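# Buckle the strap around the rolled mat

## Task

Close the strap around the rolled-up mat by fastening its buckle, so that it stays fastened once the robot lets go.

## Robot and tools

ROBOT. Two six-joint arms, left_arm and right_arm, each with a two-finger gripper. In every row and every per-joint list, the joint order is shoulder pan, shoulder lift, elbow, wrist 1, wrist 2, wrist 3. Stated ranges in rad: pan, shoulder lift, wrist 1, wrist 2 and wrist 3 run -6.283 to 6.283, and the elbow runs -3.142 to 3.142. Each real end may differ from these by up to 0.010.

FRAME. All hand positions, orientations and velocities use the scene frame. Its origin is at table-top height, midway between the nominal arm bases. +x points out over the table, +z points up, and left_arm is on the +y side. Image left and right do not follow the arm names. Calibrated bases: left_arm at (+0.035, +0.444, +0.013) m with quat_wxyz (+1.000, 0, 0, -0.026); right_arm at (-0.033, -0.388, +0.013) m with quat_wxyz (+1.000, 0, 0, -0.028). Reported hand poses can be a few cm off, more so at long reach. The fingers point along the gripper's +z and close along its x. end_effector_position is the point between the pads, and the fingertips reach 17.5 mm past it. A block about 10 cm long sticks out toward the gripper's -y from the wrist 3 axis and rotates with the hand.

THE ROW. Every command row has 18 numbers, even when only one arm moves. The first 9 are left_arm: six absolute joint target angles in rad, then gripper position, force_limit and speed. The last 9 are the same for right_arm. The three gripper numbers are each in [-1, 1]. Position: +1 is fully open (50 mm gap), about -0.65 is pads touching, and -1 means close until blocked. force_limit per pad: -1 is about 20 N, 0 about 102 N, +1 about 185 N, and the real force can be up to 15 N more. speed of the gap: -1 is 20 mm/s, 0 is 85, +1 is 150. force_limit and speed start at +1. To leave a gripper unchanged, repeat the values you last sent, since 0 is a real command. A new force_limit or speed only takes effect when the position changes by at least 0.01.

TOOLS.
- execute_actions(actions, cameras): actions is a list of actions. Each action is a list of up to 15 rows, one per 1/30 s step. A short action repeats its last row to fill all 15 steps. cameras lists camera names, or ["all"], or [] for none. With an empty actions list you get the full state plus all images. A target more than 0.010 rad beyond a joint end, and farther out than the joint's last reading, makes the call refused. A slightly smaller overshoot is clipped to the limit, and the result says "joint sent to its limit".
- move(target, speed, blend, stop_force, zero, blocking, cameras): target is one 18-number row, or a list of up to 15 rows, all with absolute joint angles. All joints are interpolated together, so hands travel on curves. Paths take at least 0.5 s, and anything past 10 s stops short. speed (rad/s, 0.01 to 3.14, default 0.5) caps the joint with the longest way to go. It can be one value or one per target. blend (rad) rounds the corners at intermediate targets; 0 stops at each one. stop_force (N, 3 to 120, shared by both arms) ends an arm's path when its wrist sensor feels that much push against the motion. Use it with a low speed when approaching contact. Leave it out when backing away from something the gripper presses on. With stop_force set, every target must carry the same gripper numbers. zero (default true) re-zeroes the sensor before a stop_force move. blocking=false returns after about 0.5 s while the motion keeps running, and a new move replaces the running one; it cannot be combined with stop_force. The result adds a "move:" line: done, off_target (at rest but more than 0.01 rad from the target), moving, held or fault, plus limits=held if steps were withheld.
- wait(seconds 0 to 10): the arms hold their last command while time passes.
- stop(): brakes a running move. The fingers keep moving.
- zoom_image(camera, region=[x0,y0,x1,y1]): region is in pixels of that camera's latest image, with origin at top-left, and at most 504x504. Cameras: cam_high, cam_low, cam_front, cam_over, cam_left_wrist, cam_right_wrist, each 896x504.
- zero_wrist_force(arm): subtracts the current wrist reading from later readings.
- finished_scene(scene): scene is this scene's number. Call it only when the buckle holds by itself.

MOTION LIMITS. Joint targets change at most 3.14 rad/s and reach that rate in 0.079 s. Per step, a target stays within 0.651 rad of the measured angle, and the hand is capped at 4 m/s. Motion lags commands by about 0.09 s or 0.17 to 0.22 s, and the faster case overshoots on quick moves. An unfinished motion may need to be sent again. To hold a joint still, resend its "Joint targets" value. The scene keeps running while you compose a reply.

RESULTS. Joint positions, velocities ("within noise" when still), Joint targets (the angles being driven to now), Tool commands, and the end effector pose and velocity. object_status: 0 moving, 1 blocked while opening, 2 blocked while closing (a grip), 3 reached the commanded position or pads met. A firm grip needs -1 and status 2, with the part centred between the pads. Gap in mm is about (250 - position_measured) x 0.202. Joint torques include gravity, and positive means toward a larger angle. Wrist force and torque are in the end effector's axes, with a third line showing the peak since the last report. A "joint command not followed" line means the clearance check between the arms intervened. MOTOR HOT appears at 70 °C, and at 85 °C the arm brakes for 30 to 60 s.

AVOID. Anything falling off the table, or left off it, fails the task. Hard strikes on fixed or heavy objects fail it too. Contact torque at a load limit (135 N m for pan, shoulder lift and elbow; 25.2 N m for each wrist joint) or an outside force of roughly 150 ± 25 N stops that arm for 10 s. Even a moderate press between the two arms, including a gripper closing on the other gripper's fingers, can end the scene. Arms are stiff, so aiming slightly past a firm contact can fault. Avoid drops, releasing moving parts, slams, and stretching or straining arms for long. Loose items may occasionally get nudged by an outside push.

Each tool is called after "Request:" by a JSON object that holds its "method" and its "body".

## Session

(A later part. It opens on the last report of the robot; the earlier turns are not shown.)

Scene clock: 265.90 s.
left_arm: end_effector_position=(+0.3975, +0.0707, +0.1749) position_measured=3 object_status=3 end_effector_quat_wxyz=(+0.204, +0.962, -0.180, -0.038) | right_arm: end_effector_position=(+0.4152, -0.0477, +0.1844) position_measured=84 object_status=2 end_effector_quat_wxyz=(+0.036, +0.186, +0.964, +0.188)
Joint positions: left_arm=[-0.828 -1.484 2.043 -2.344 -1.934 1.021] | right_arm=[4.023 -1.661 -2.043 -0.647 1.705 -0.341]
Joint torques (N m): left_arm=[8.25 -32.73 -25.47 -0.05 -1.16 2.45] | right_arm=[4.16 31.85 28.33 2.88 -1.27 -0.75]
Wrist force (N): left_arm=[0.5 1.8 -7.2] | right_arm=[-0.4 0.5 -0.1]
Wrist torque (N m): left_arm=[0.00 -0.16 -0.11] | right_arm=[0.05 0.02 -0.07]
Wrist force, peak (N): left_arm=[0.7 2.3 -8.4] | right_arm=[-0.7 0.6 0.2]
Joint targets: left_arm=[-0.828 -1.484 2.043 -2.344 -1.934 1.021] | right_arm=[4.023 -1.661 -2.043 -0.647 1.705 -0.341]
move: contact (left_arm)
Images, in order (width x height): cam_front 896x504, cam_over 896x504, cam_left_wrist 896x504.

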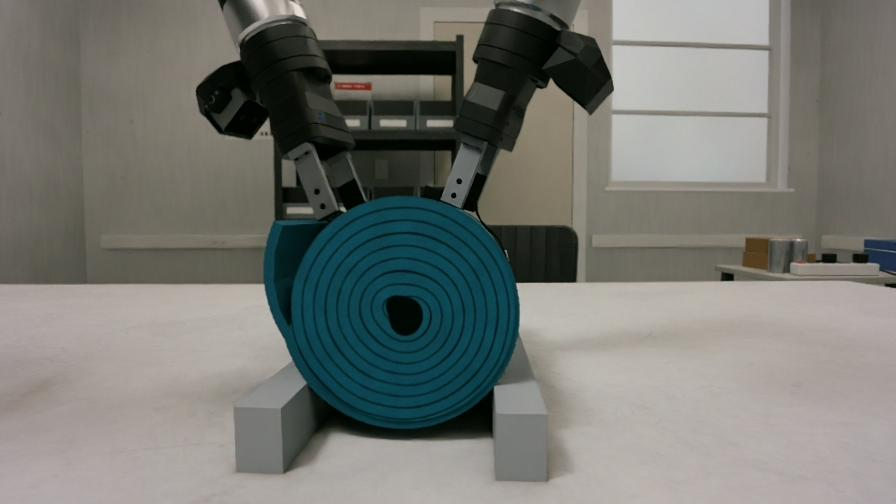

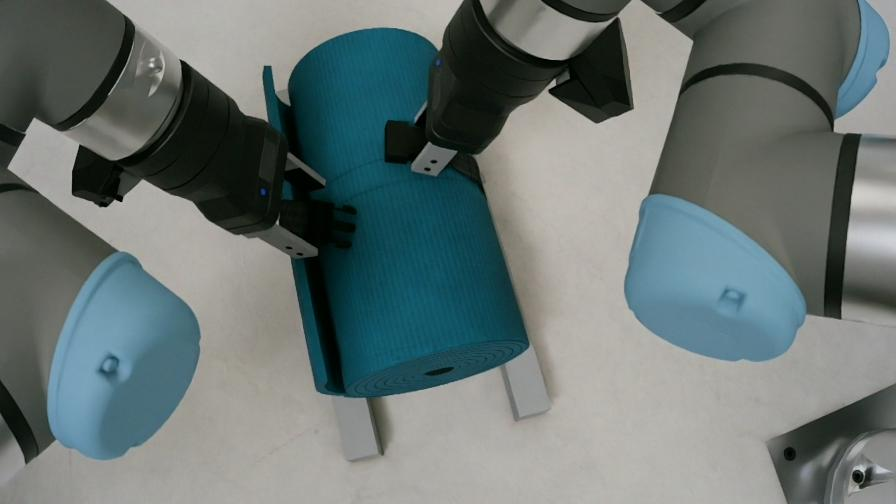

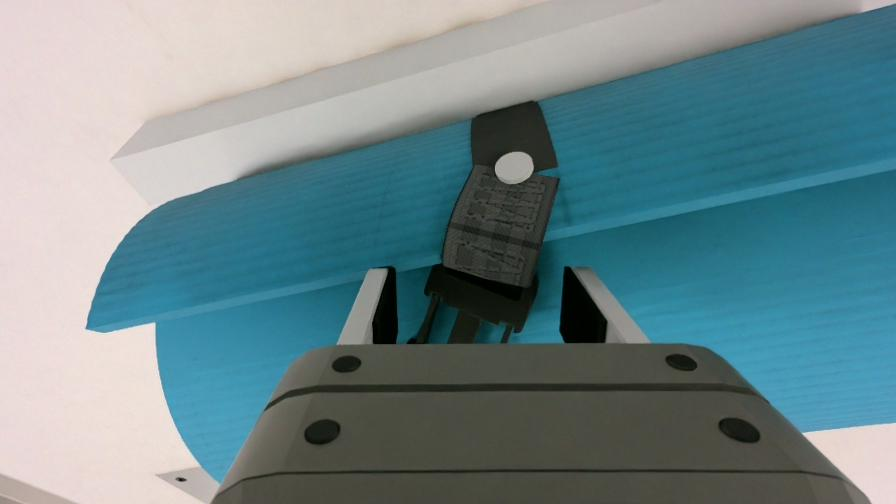

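Request:
{"method": "move", "body": {"target": [-0.828,-1.484,2.043,-2.344,-1.934,1.021,-1,-0.8,-1, 4.023,-1.661,-2.043,-0.647,1.705,-0.341,-1,-0.6,-1], "cameras": ["cam_front","cam_over","cam_left_wrist"]}}

Request:
{"method": "zoom_image", "body": {"camera": "cam_over", "region": [260, 90, 500, 280]}}

Request:
{"method": "zoom_image", "body": {"camera": "cam_left_wrist", "region": [350, 140, 630, 360]}}

Request:
{"method": "zoom_image", "body": {"camera": "cam_front", "region": [260, 140, 520, 300]}}

Scene clock: 274.37 s.
left_arm: end_effector_position=(+0.3973, +0.0705, +0.1751) position_measured=251 object_status=3 end_effector_quat_wxyz=(+0.205, +0.961, -0.180, -0.038) | right_arm: end_effector_position=(+0.4152, -0.0477, +0.1844) position_measured=84 object_status=2 end_effector_quat_wxyz=(+0.036, +0.186, +0.964, +0.188)
Joint positions: left_arm=[-0.828 -1.484 2.043 -2.344 -1.934 1.021] | right_arm=[4.023 -1.661 -2.043 -0.647 1.705 -0.341]
Joint torques (N m): left_arm=[-7.07 -36.82 -16.07 -5.18 -2.08 1.72] | right_arm=[0.93 28.5 23.91 3.55 -0.02 -0.51]
Wrist force (N): left_arm=[-0.1 -0.1 0.6] | right_arm=[-0.5 0.4 0.0]
Wrist torque (N m): left_arm=[-0.06 0.06 -0.06] | right_arm=[0.02 0.04 -0.07]
Wrist force, peak (N): left_arm=[0.6 2.1 -7.6] | right_arm=[-0.7 0.6 0.1]
Joint targets: left_arm=[-0.828 -1.484 2.043 -2.344 -1.934 1.021] | right_arm=[4.023 -1.661 -2.043 -0.647 1.705 -0.341]
move: done
Images, in order (width x height): cam_front 896x504, cam_over 896x504, cam_left_wrist 896x504.

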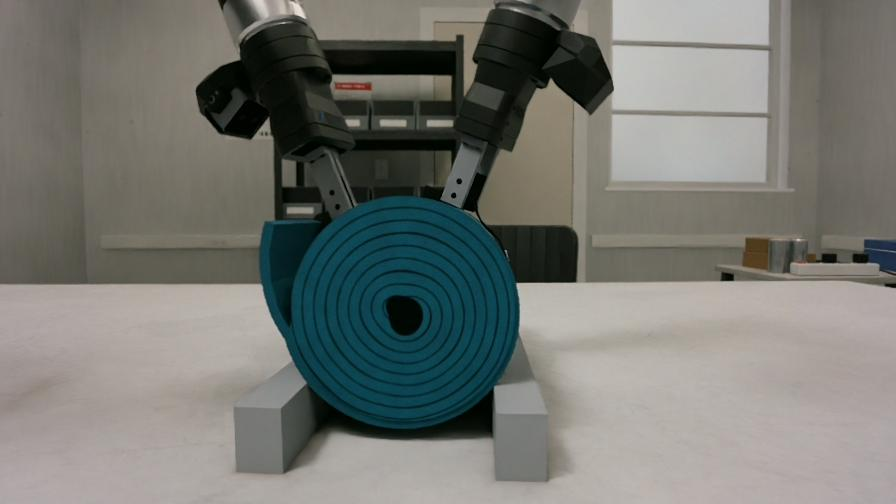

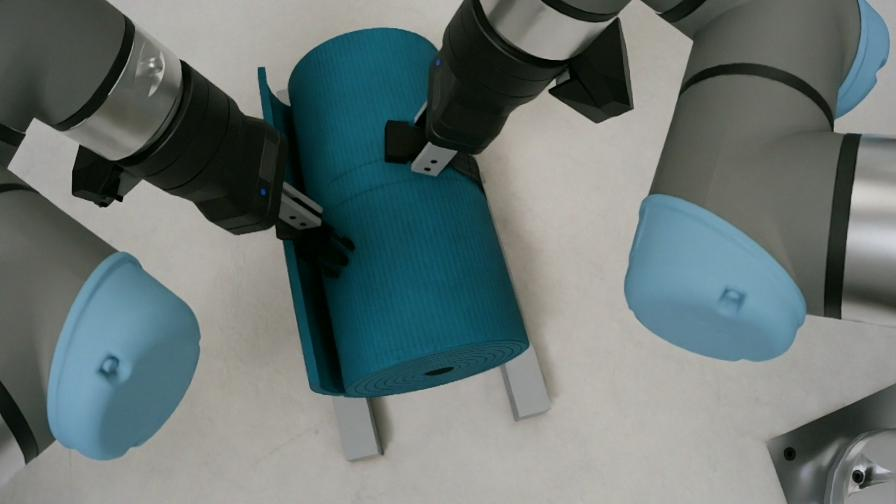

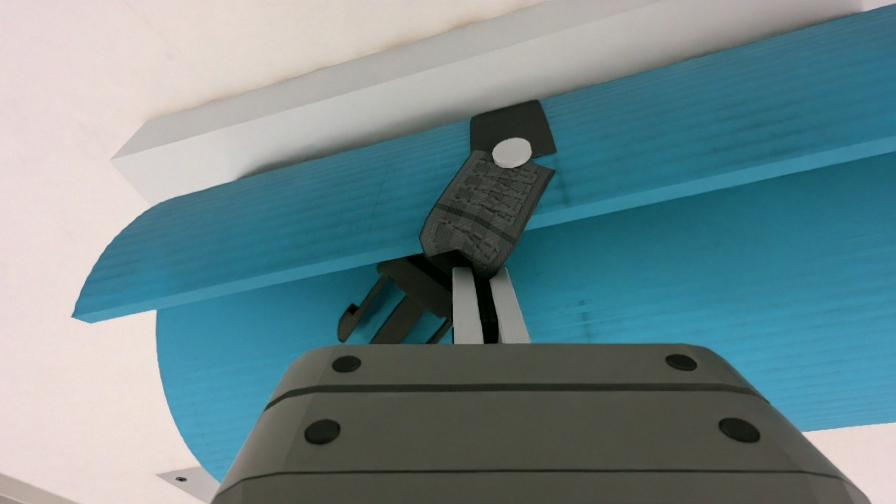

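Scaled by 2.100.

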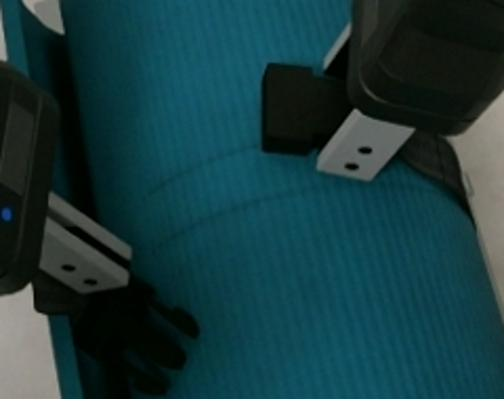

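Scaled by 1.800.

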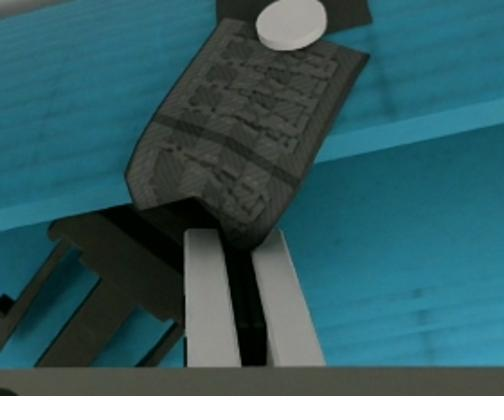

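Scaled by 1.938.

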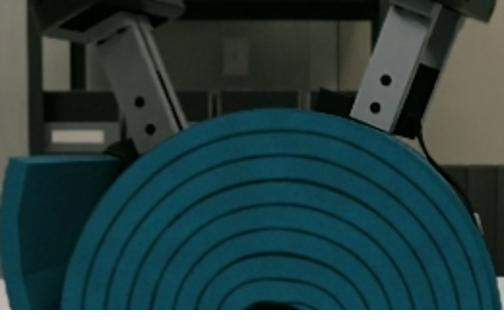

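Request:
{"method": "move", "body": {"target": [[-0.828,-1.484,2.043,-2.344,-1.934,1.021,1,-0.8,-1, 4.023,-1.661,-2.043,-0.647,1.705,-0.341,-1,-0.6,-1],[-0.8108,-1.516,2.0172,-2.2794,-1.9371,1.0385,1,-0.8,-1, 4.023,-1.661,-2.043,-0.647,1.705,-0.341,-1,-0.6,-1]], "speed": 0.15, "cameras": ["cam_front","cam_over","cam_left_wrist","cam_right_wrist"]}}

Request:
{"method": "zoom_image", "body": {"camera": "cam_over", "region": [260, 90, 500, 280]}}

Request:
{"method": "zoom_image", "body": {"camera": "cam_left_wrist", "region": [350, 140, 630, 360]}}

Request:
{"method": "zoom_image", "body": {"camera": "cam_front", "region": [260, 140, 420, 300]}}

Scene clock: 283.50 s.
left_arm: end_effector_position=(+0.4008, +0.0791, +0.1950) position_measured=3 object_status=3 end_effector_quat_wxyz=(+0.204, +0.962, -0.179, -0.038) | right_arm: end_effector_position=(+0.4152, -0.0477, +0.1844) position_measured=84 object_status=2 end_effector_quat_wxyz=(+0.036, +0.186, +0.964, +0.188)
Joint positions: left_arm=[-0.811 -1.516 2.017 -2.279 -1.937 1.039] | right_arm=[4.023 -1.661 -2.043 -0.647 1.705 -0.341]
Joint torques (N m): left_arm=[-8.56 -18.39 -15.86 -5.65 -1.32 -2.36] | right_arm=[-2.46 24.24 20.97 4.31 1.45 -0.09]
Wrist force (N): left_arm=[-0.3 -0.7 0.9] | right_arm=[-0.4 0.5 0.1]
Wrist torque (N m): left_arm=[-0.08 0.07 -0.17] | right_arm=[0.05 0.04 -0.07]
Wrist force, peak (N): left_arm=[-0.5 -0.7 1.9] | right_arm=[-0.6 0.7 0.1]
Joint targets: left_arm=[-0.811 -1.516 2.017 -2.279 -1.937 1.039] | right_arm=[4.023 -1.661 -2.043 -0.647 1.705 -0.341]
move: done
Images, in order (width x height): cam_front 896x504, cam_over 896x504, cam_left_wrist 896x504, cam_right_wrist 896x504.

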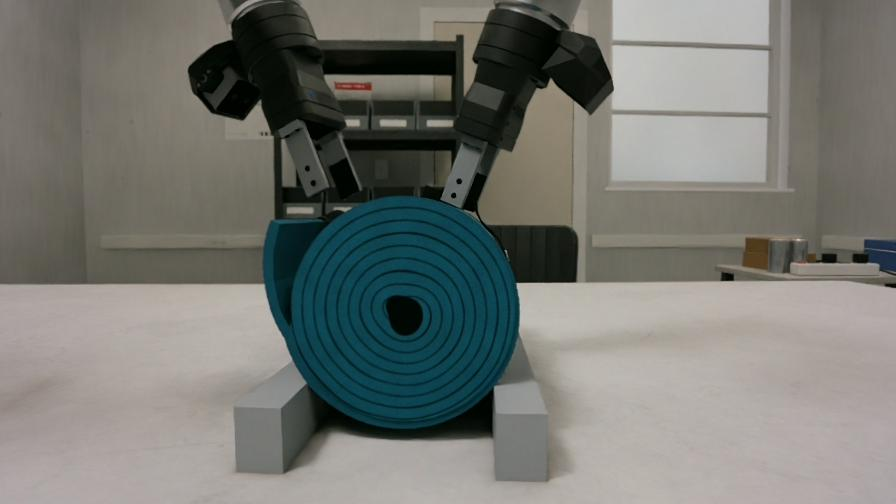

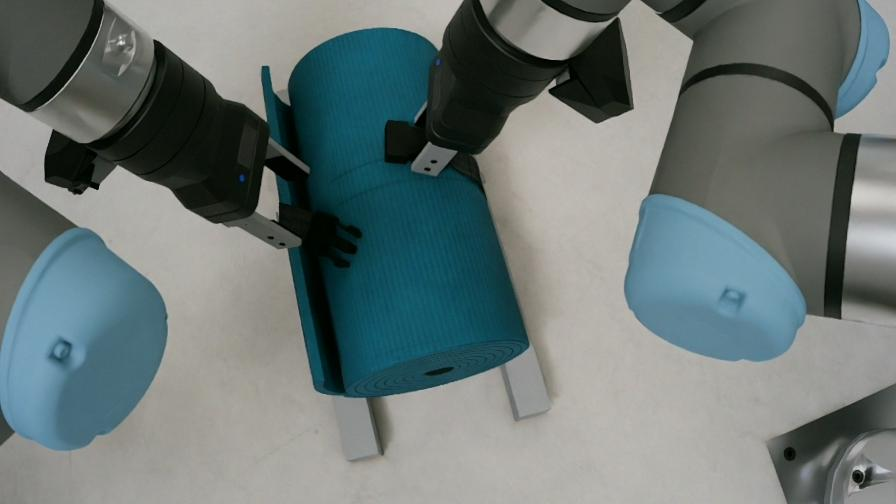

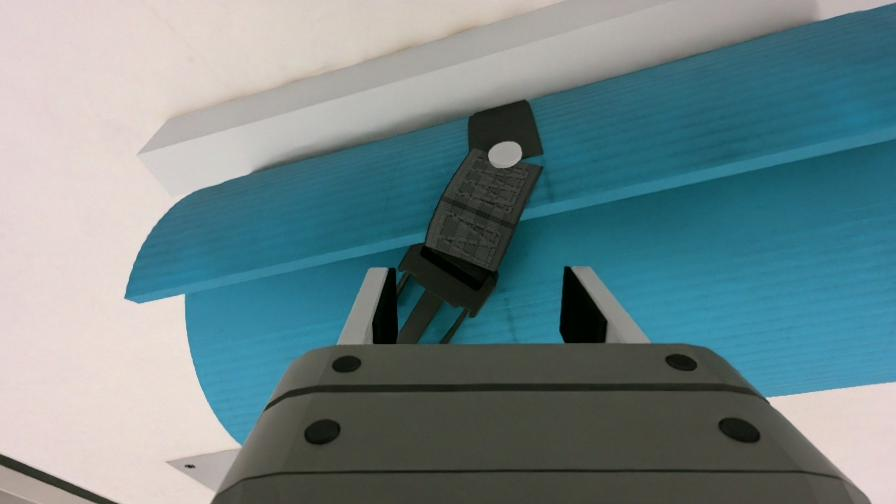

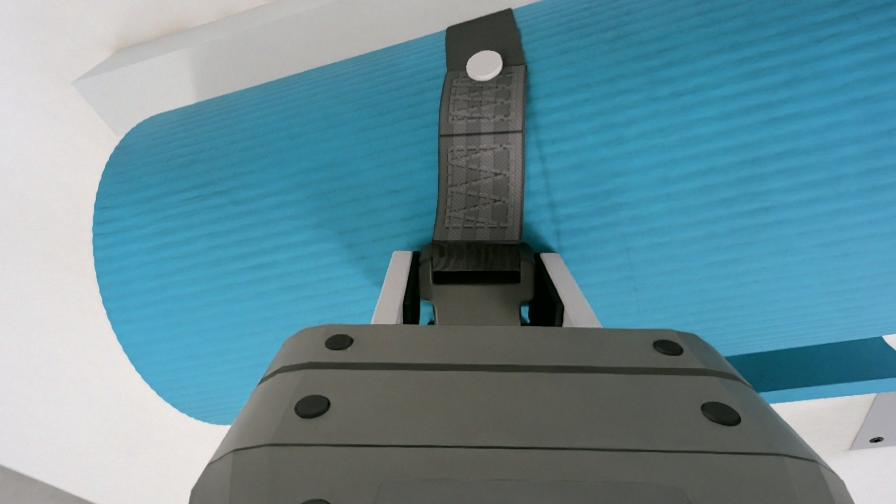

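Scaled by 2.100.

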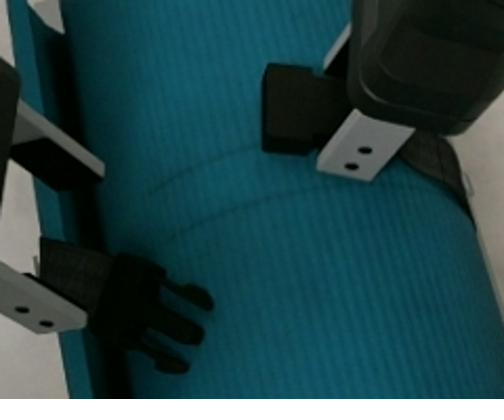

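Scaled by 1.800.

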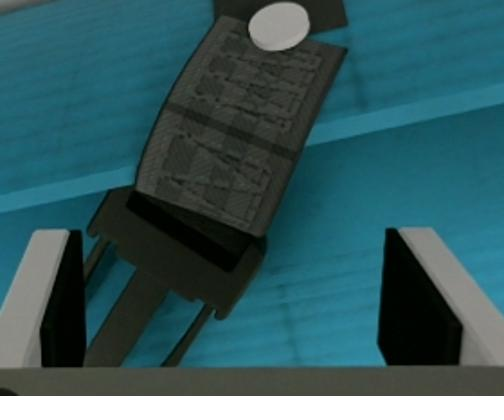

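Scaled by 3.150.

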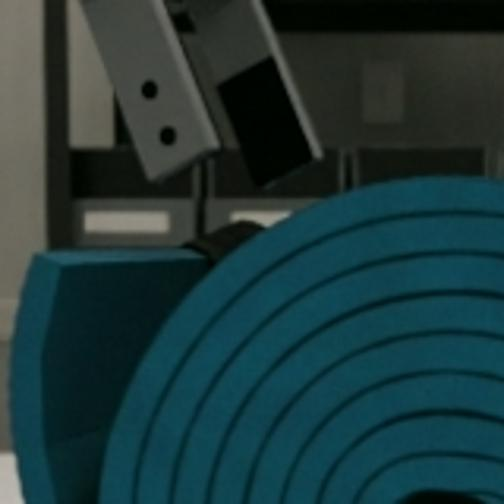

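Request:
{"method": "move", "body": {"target": [-0.8670,-1.549,2.0555,-2.3054,-1.925,1.5036,1,-0.8,-1, 4.023,-1.661,-2.043,-0.647,1.705,-0.341,-1,-0.6,-1], "speed": 0.3, "cameras": ["cam_over","cam_left_wrist"]}}

Request:
{"method": "zoom_image", "body": {"camera": "cam_over", "region": [260, 90, 500, 280]}}

Scene clock: 308.40 s.
left_arm: end_effector_position=(+0.3757, +0.0691, +0.1957) position_measured=3 object_status=3 end_effector_quat_wxyz=(+0.207, +0.882, -0.422, +0.016) | right_arm: end_effector_position=(+0.4152, -0.0477, +0.1844) position_measured=84 object_status=2 end_effector_quat_wxyz=(+0.036, +0.186, +0.964, +0.188)
Joint positions: left_arm=[-0.867 -1.549 2.056 -2.306 -1.925 1.503] | right_arm=[4.023 -1.661 -2.043 -0.647 1.705 -0.341]
Joint torques (N m): left_arm=[9.36 -20.2 -30.22 -2.09 -0.75 -0.34] | right_arm=[-5.15 20.84 17.6 4.83 2.24 0.08]
Wrist force (N): left_arm=[-0.2 -0.4 0.3] | right_arm=[-0.4 0.4 0.0]
Wrist torque (N m): left_arm=[-0.05 0.06 -0.01] | right_arm=[0.03 0.02 -0.07]
Wrist force, peak (N): left_arm=[-0.1 -1.0 1.1] | right_arm=[-0.7 0.4 0.1]
Joint targets: left_arm=[-0.867 -1.549 2.055 -2.305 -1.925 1.504] | right_arm=[4.023 -1.661 -2.043 -0.647 1.705 -0.341]
move: done
Images, in order (width x height): cam_over 896x504, cam_left_wrist 896x504.

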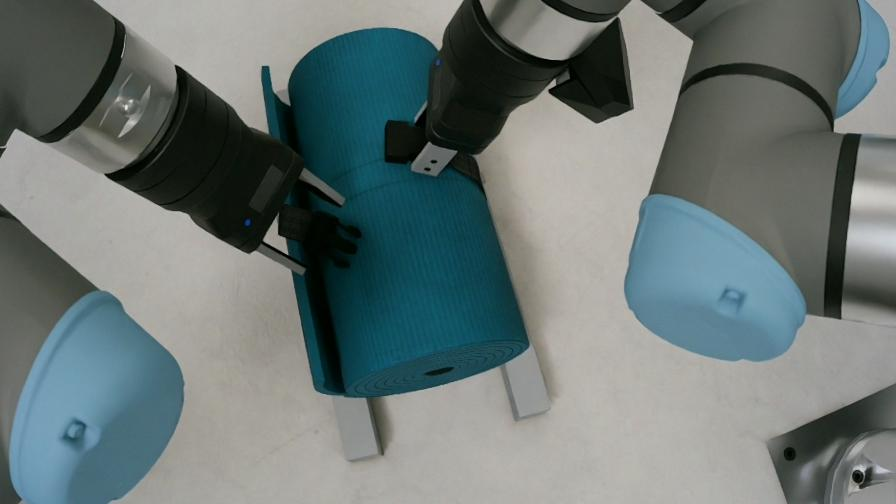

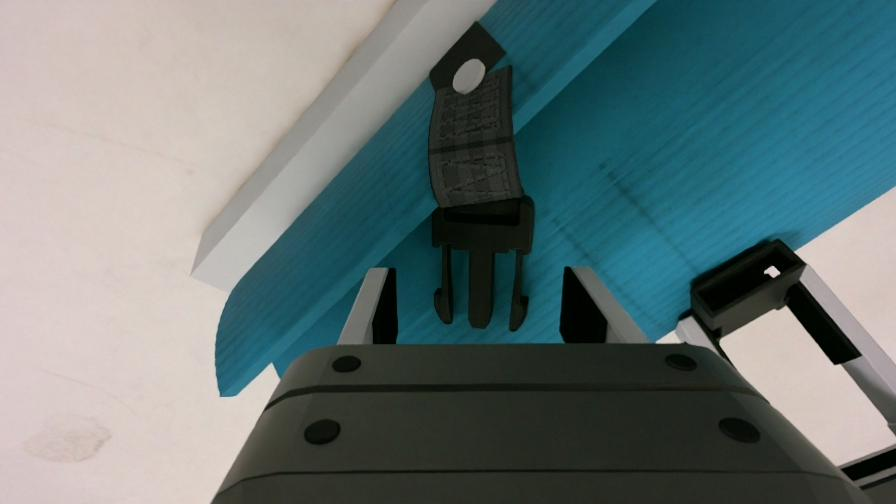

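Scaled by 2.100.

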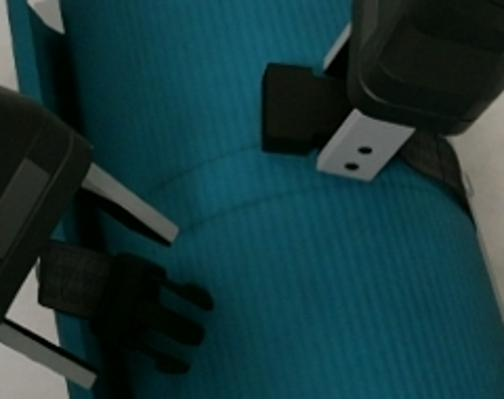

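Request:
{"method": "move", "body": {"target": [-0.8819,-1.5196,2.0777,-2.3624,-1.9216,1.4881,1,-0.8,-1, 4.023,-1.661,-2.043,-0.647,1.705,-0.341,-1,-0.6,-1], "speed": 0.08, "stop_force": 7, "cameras": ["cam_front","cam_over","cam_left_wrist"]}}

Request:
{"method": "zoom_image", "body": {"camera": "cam_over", "region": [260, 90, 500, 280]}}

Request:
{"method": "zoom_image", "body": {"camera": "cam_front", "region": [260, 140, 420, 300]}}

Scene clock: 314.57 s.
left_arm: end_effector_position=(+0.3731, +0.0624, +0.1799) position_measured=3 object_status=3 end_effector_quat_wxyz=(+0.207, +0.882, -0.422, +0.016) | right_arm: end_effector_position=(+0.4152, -0.0477, +0.1844) position_measured=84 object_status=2 end_effector_quat_wxyz=(+0.036, +0.186, +0.964, +0.188)
Joint positions: left_arm=[-0.881 -1.522 2.076 -2.357 -1.922 1.49] | right_arm=[4.023 -1.661 -2.043 -0.647 1.705 -0.341]
Joint torques (N m): left_arm=[9.89 -26.03 -25.18 -5.05 -2.14 2.37] | right_arm=[-4.86 17.85 16.88 4.9 2.2 0.08]
Wrist force (N): left_arm=[1.8 0.8 -5.9] | right_arm=[-0.6 0.4 0.1]
Wrist torque (N m): left_arm=[0.02 -0.16 -0.08] | right_arm=[0.03 0.06 -0.07]
Wrist force, peak (N): left_arm=[2.7 2.7 -12.4] | right_arm=[-0.5 0.7 0.0]
Joint targets: left_arm=[-0.881 -1.522 2.076 -2.357 -1.922 1.490] | right_arm=[4.023 -1.661 -2.043 -0.647 1.705 -0.341]
move: contact (left_arm)
Images, in order (width x height): cam_front 896x504, cam_over 896x504, cam_left_wrist 896x504.

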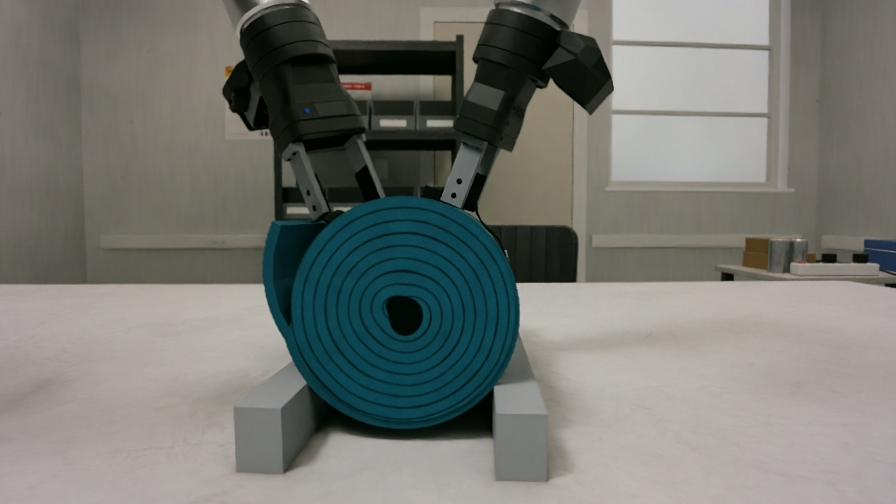

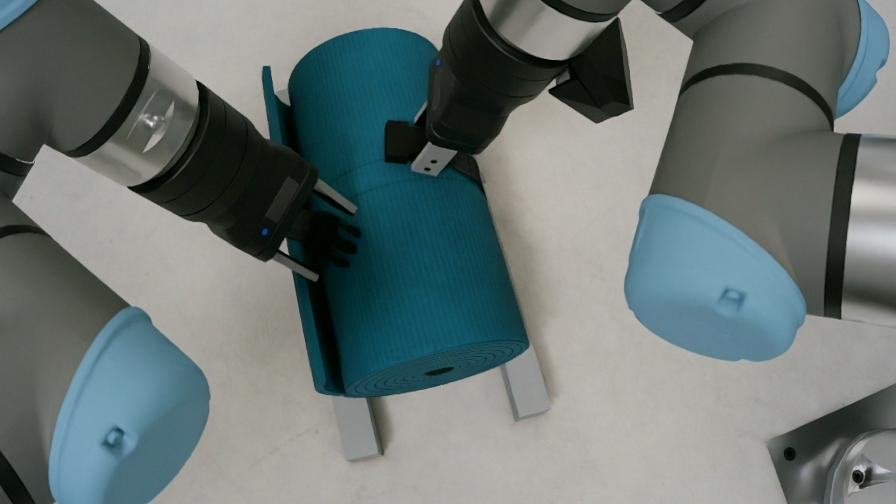

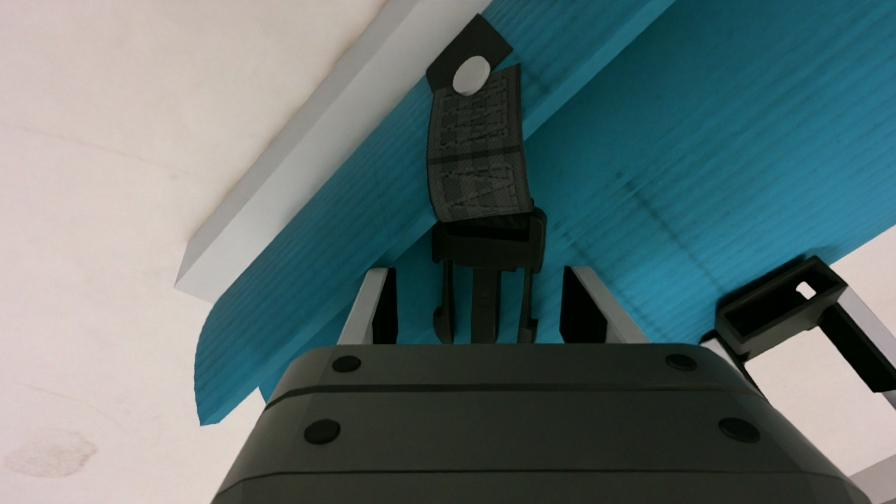

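Scaled by 2.100.

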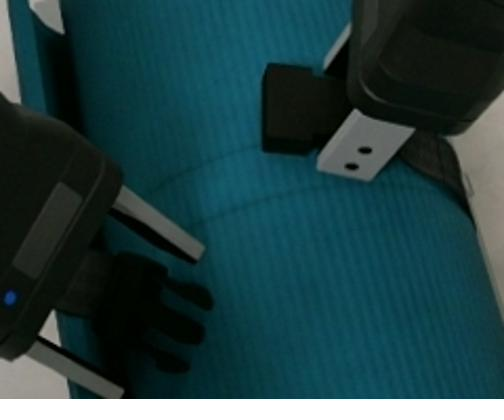

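Scaled by 3.150.

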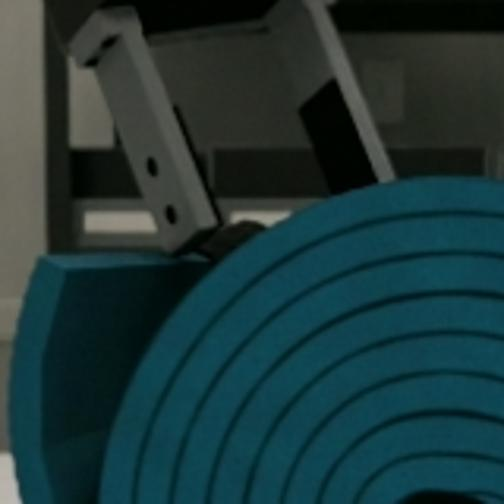

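Request:
{"method": "move", "body": {"target": [-0.881,-1.522,2.076,-2.357,-1.922,1.490,-1,-0.8,-1, 4.023,-1.661,-2.043,-0.647,1.705,-0.341,-1,-0.6,-1], "cameras": ["cam_front","cam_over","cam_left_wrist"]}}

Request:
{"method": "zoom_image", "body": {"camera": "cam_over", "region": [260, 90, 500, 280]}}

Request:
{"method": "zoom_image", "body": {"camera": "cam_left_wrist", "region": [350, 140, 630, 360]}}

Scene clock: 325.20 s.
left_arm: end_effector_position=(+0.3728, +0.0624, +0.1795) position_measured=251 object_status=3 end_effector_quat_wxyz=(+0.207, +0.882, -0.423, +0.015) | right_arm: end_effector_position=(+0.4152, -0.0477, +0.1844) position_measured=84 object_status=2 end_effector_quat_wxyz=(+0.036, +0.186, +0.964, +0.188)
Joint positions: left_arm=[-0.881 -1.522 2.076 -2.357 -1.922 1.49] | right_arm=[4.023 -1.661 -2.043 -0.647 1.705 -0.341]
Joint torques (N m): left_arm=[-8.14 -23.56 -18.88 -1.53 0.89 -2.37] | right_arm=[-5.44 18.03 16.67 4.94 2.22 0.36]
Wrist force (N): left_arm=[-0.2 -0.6 0.3] | right_arm=[-0.4 0.5 -0.1]
Wrist torque (N m): left_arm=[-0.08 0.06 -0.10] | right_arm=[0.04 0.03 -0.08]
Wrist force, peak (N): left_arm=[1.9 0.8 -6.5] | right_arm=[-0.6 0.6 0.0]
Joint targets: left_arm=[-0.881 -1.522 2.076 -2.357 -1.922 1.490] | right_arm=[4.023 -1.661 -2.043 -0.647 1.705 -0.341]
move: done
Images, in order (width x height): cam_front 896x504, cam_over 896x504, cam_left_wrist 896x504.

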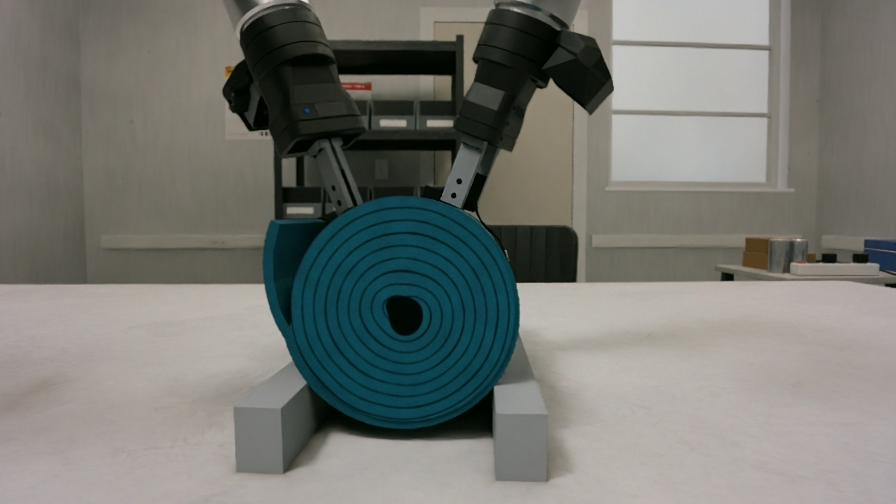

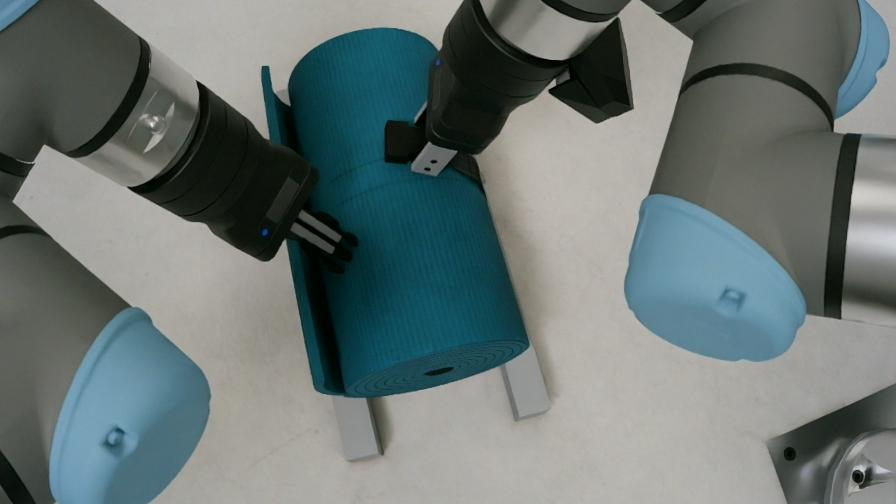

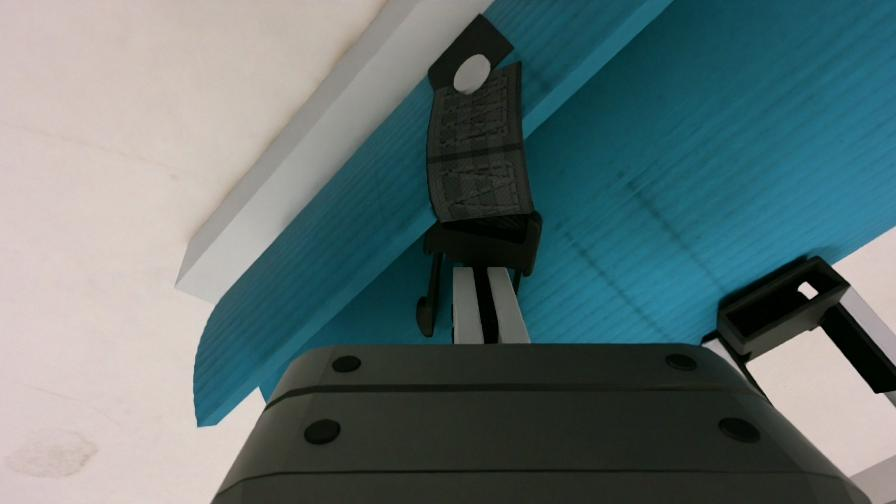

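Scaled by 2.100.

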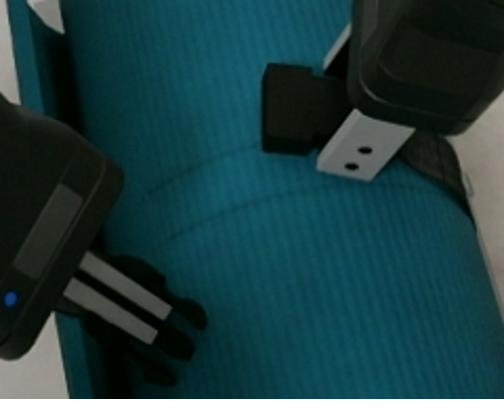

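Scaled by 1.800.

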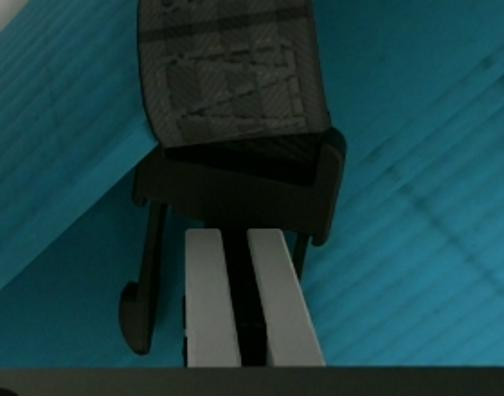

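Request:
{"method": "move", "body": {"target": [[-0.8670,-1.549,2.0555,-2.3054,-1.925,1.5036,-1,-0.8,-1, 4.023,-1.661,-2.043,-0.647,1.705,-0.341,-1,-0.6,-1],[-0.8666,-1.5938,2.1974,-2.5762,-1.9211,1.4355,1,-0.8,0, 4.023,-1.661,-2.043,-0.647,1.705,-0.341,-1,-0.6,-1]], "speed": 0.25, "blend": [0.02,0], "cameras": ["cam_front","cam_left_wrist"]}}

Request:
{"method": "zoom_image", "body": {"camera": "cam_front", "region": [260, 140, 420, 300]}}

Scene clock: 344.13 s.
left_arm: end_effector_position=(+0.3741, +0.0732, +0.1925) position_measured=3 object_status=3 end_effector_quat_wxyz=(+0.246, +0.879, -0.400, +0.084) | right_arm: end_effector_position=(+0.4152, -0.0477, +0.1844) position_measured=84 object_status=2 end_effector_quat_wxyz=(+0.036, +0.186, +0.964, +0.188)
Joint positions: left_arm=[-0.867 -1.594 2.197 -2.576 -1.921 1.436] | right_arm=[4.023 -1.661 -2.043 -0.647 1.705 -0.341]
Joint torques (N m): left_arm=[9.56 -14.33 -29.03 -5.6 -1.83 2.52] | right_arm=[-5.71 18.59 16.46 4.83 2.17 0.66]
Wrist force (N): left_arm=[-0.1 -0.6 0.2] | right_arm=[-0.3 0.4 -0.1]
Wrist torque (N m): left_arm=[-0.11 0.05 -0.03] | right_arm=[0.02 0.01 -0.08]
Wrist force, peak (N): left_arm=[-0.3 -0.2 2.0] | right_arm=[-0.6 0.6 0.3]
Joint targets: left_arm=[-0.867 -1.594 2.197 -2.576 -1.921 1.435] | right_arm=[4.023 -1.661 -2.043 -0.647 1.705 -0.341]
move: done
Images, in order (width x height): cam_front 896x504, cam_left_wrist 896x504.

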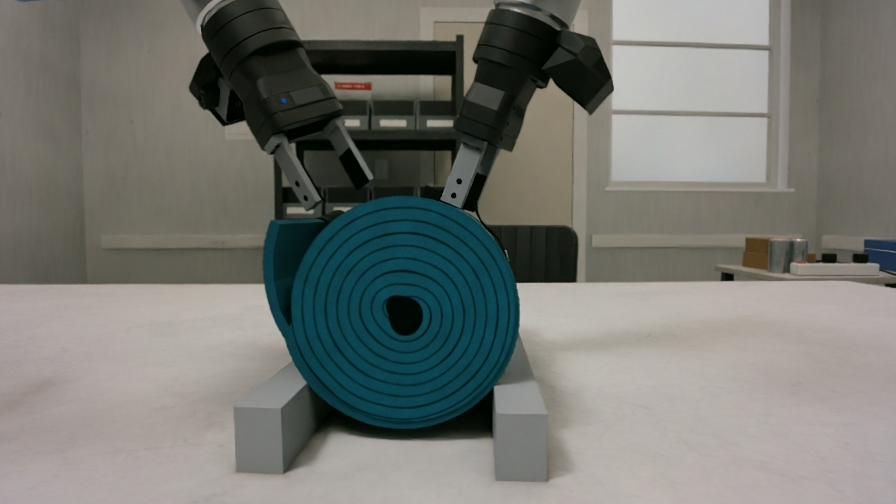

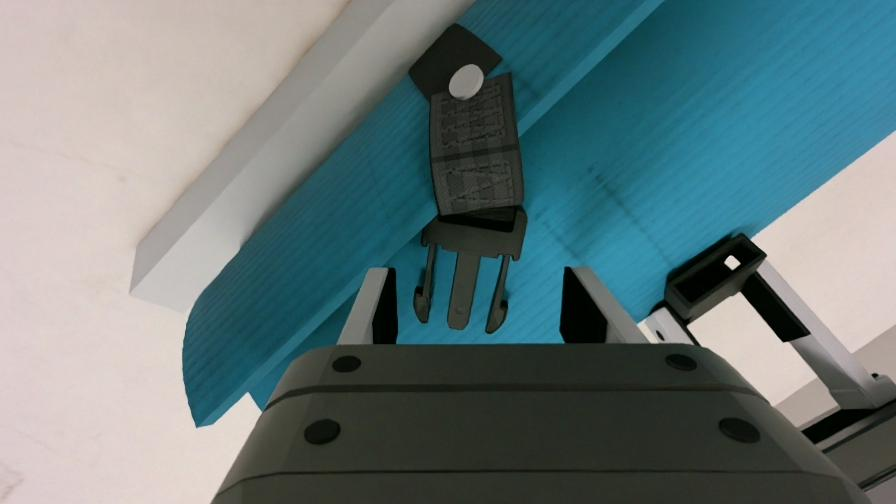

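Scaled by 3.150.

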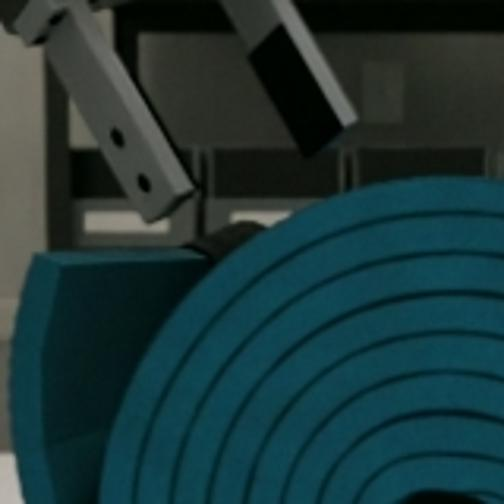

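Request:
{"method": "move", "body": {"target": [-0.9013,-1.5515,2.2194,-2.6516,-1.9074,1.4017,1,-0.8,0, 4.023,-1.661,-2.043,-0.647,1.705,-0.341,-1,-0.6,-1], "speed": 0.08, "stop_force": 8, "cameras": ["cam_front","cam_left_wrist"]}}

Request:
{"method": "zoom_image", "body": {"camera": "cam_front", "region": [260, 140, 420, 300]}}

Scene clock: 352.13 s.
left_arm: end_effector_position=(+0.3706, +0.0658, +0.1827) position_measured=3 object_status=3 end_effector_quat_wxyz=(+0.246, +0.879, -0.400, +0.084) | right_arm: end_effector_position=(+0.4152, -0.0477, +0.1844) position_measured=84 object_status=2 end_effector_quat_wxyz=(+0.036, +0.186, +0.964, +0.188)
Joint positions: left_arm=[-0.884 -1.572 2.209 -2.615 -1.914 1.418] | right_arm=[4.023 -1.661 -2.043 -0.647 1.705 -0.341]
Joint torques (N m): left_arm=[9.42 -18.3 -24.76 -4.68 -1.87 0.59] | right_arm=[-5.38 18.39 16.95 4.91 2.22 0.65]
Wrist force (N): left_arm=[2.7 1.5 -7.0] | right_arm=[-0.4 0.3 0.1]
Wrist torque (N m): left_arm=[-0.05 -0.13 -0.13] | right_arm=[0.02 0.03 -0.07]
Wrist force, peak (N): left_arm=[5.4 3.0 -12.6] | right_arm=[-0.5 0.6 0.2]
Joint targets: left_arm=[-0.884 -1.572 2.209 -2.615 -1.914 1.418] | right_arm=[4.023 -1.661 -2.043 -0.647 1.705 -0.341]
move: contact (left_arm); left_arm: the wrist 1 is farthest, 0.037 rad from its target
Images, in order (width x height): cam_front 896x504, cam_left_wrist 896x504.

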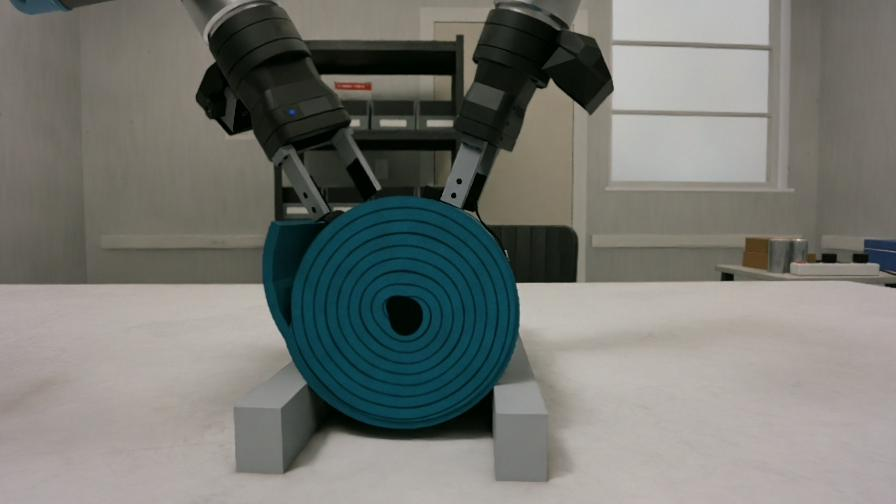

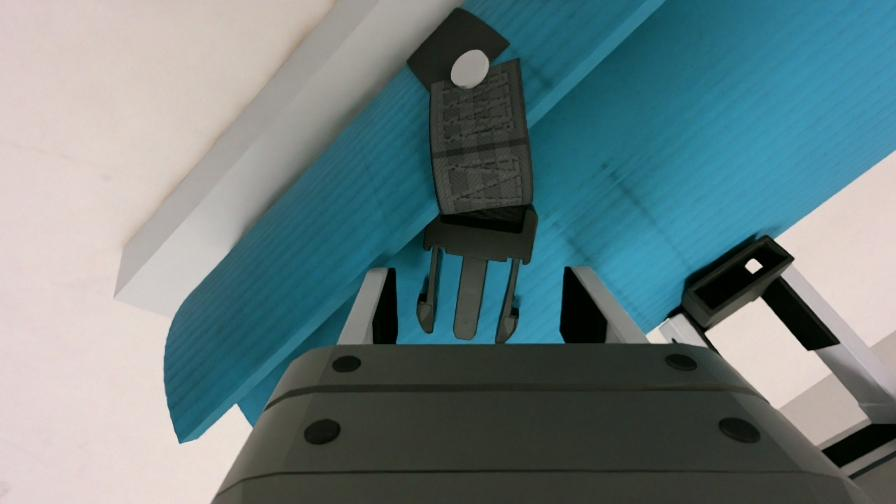

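Scaled by 3.150.

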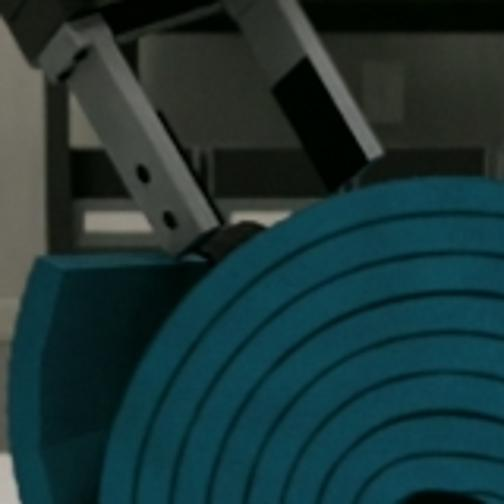

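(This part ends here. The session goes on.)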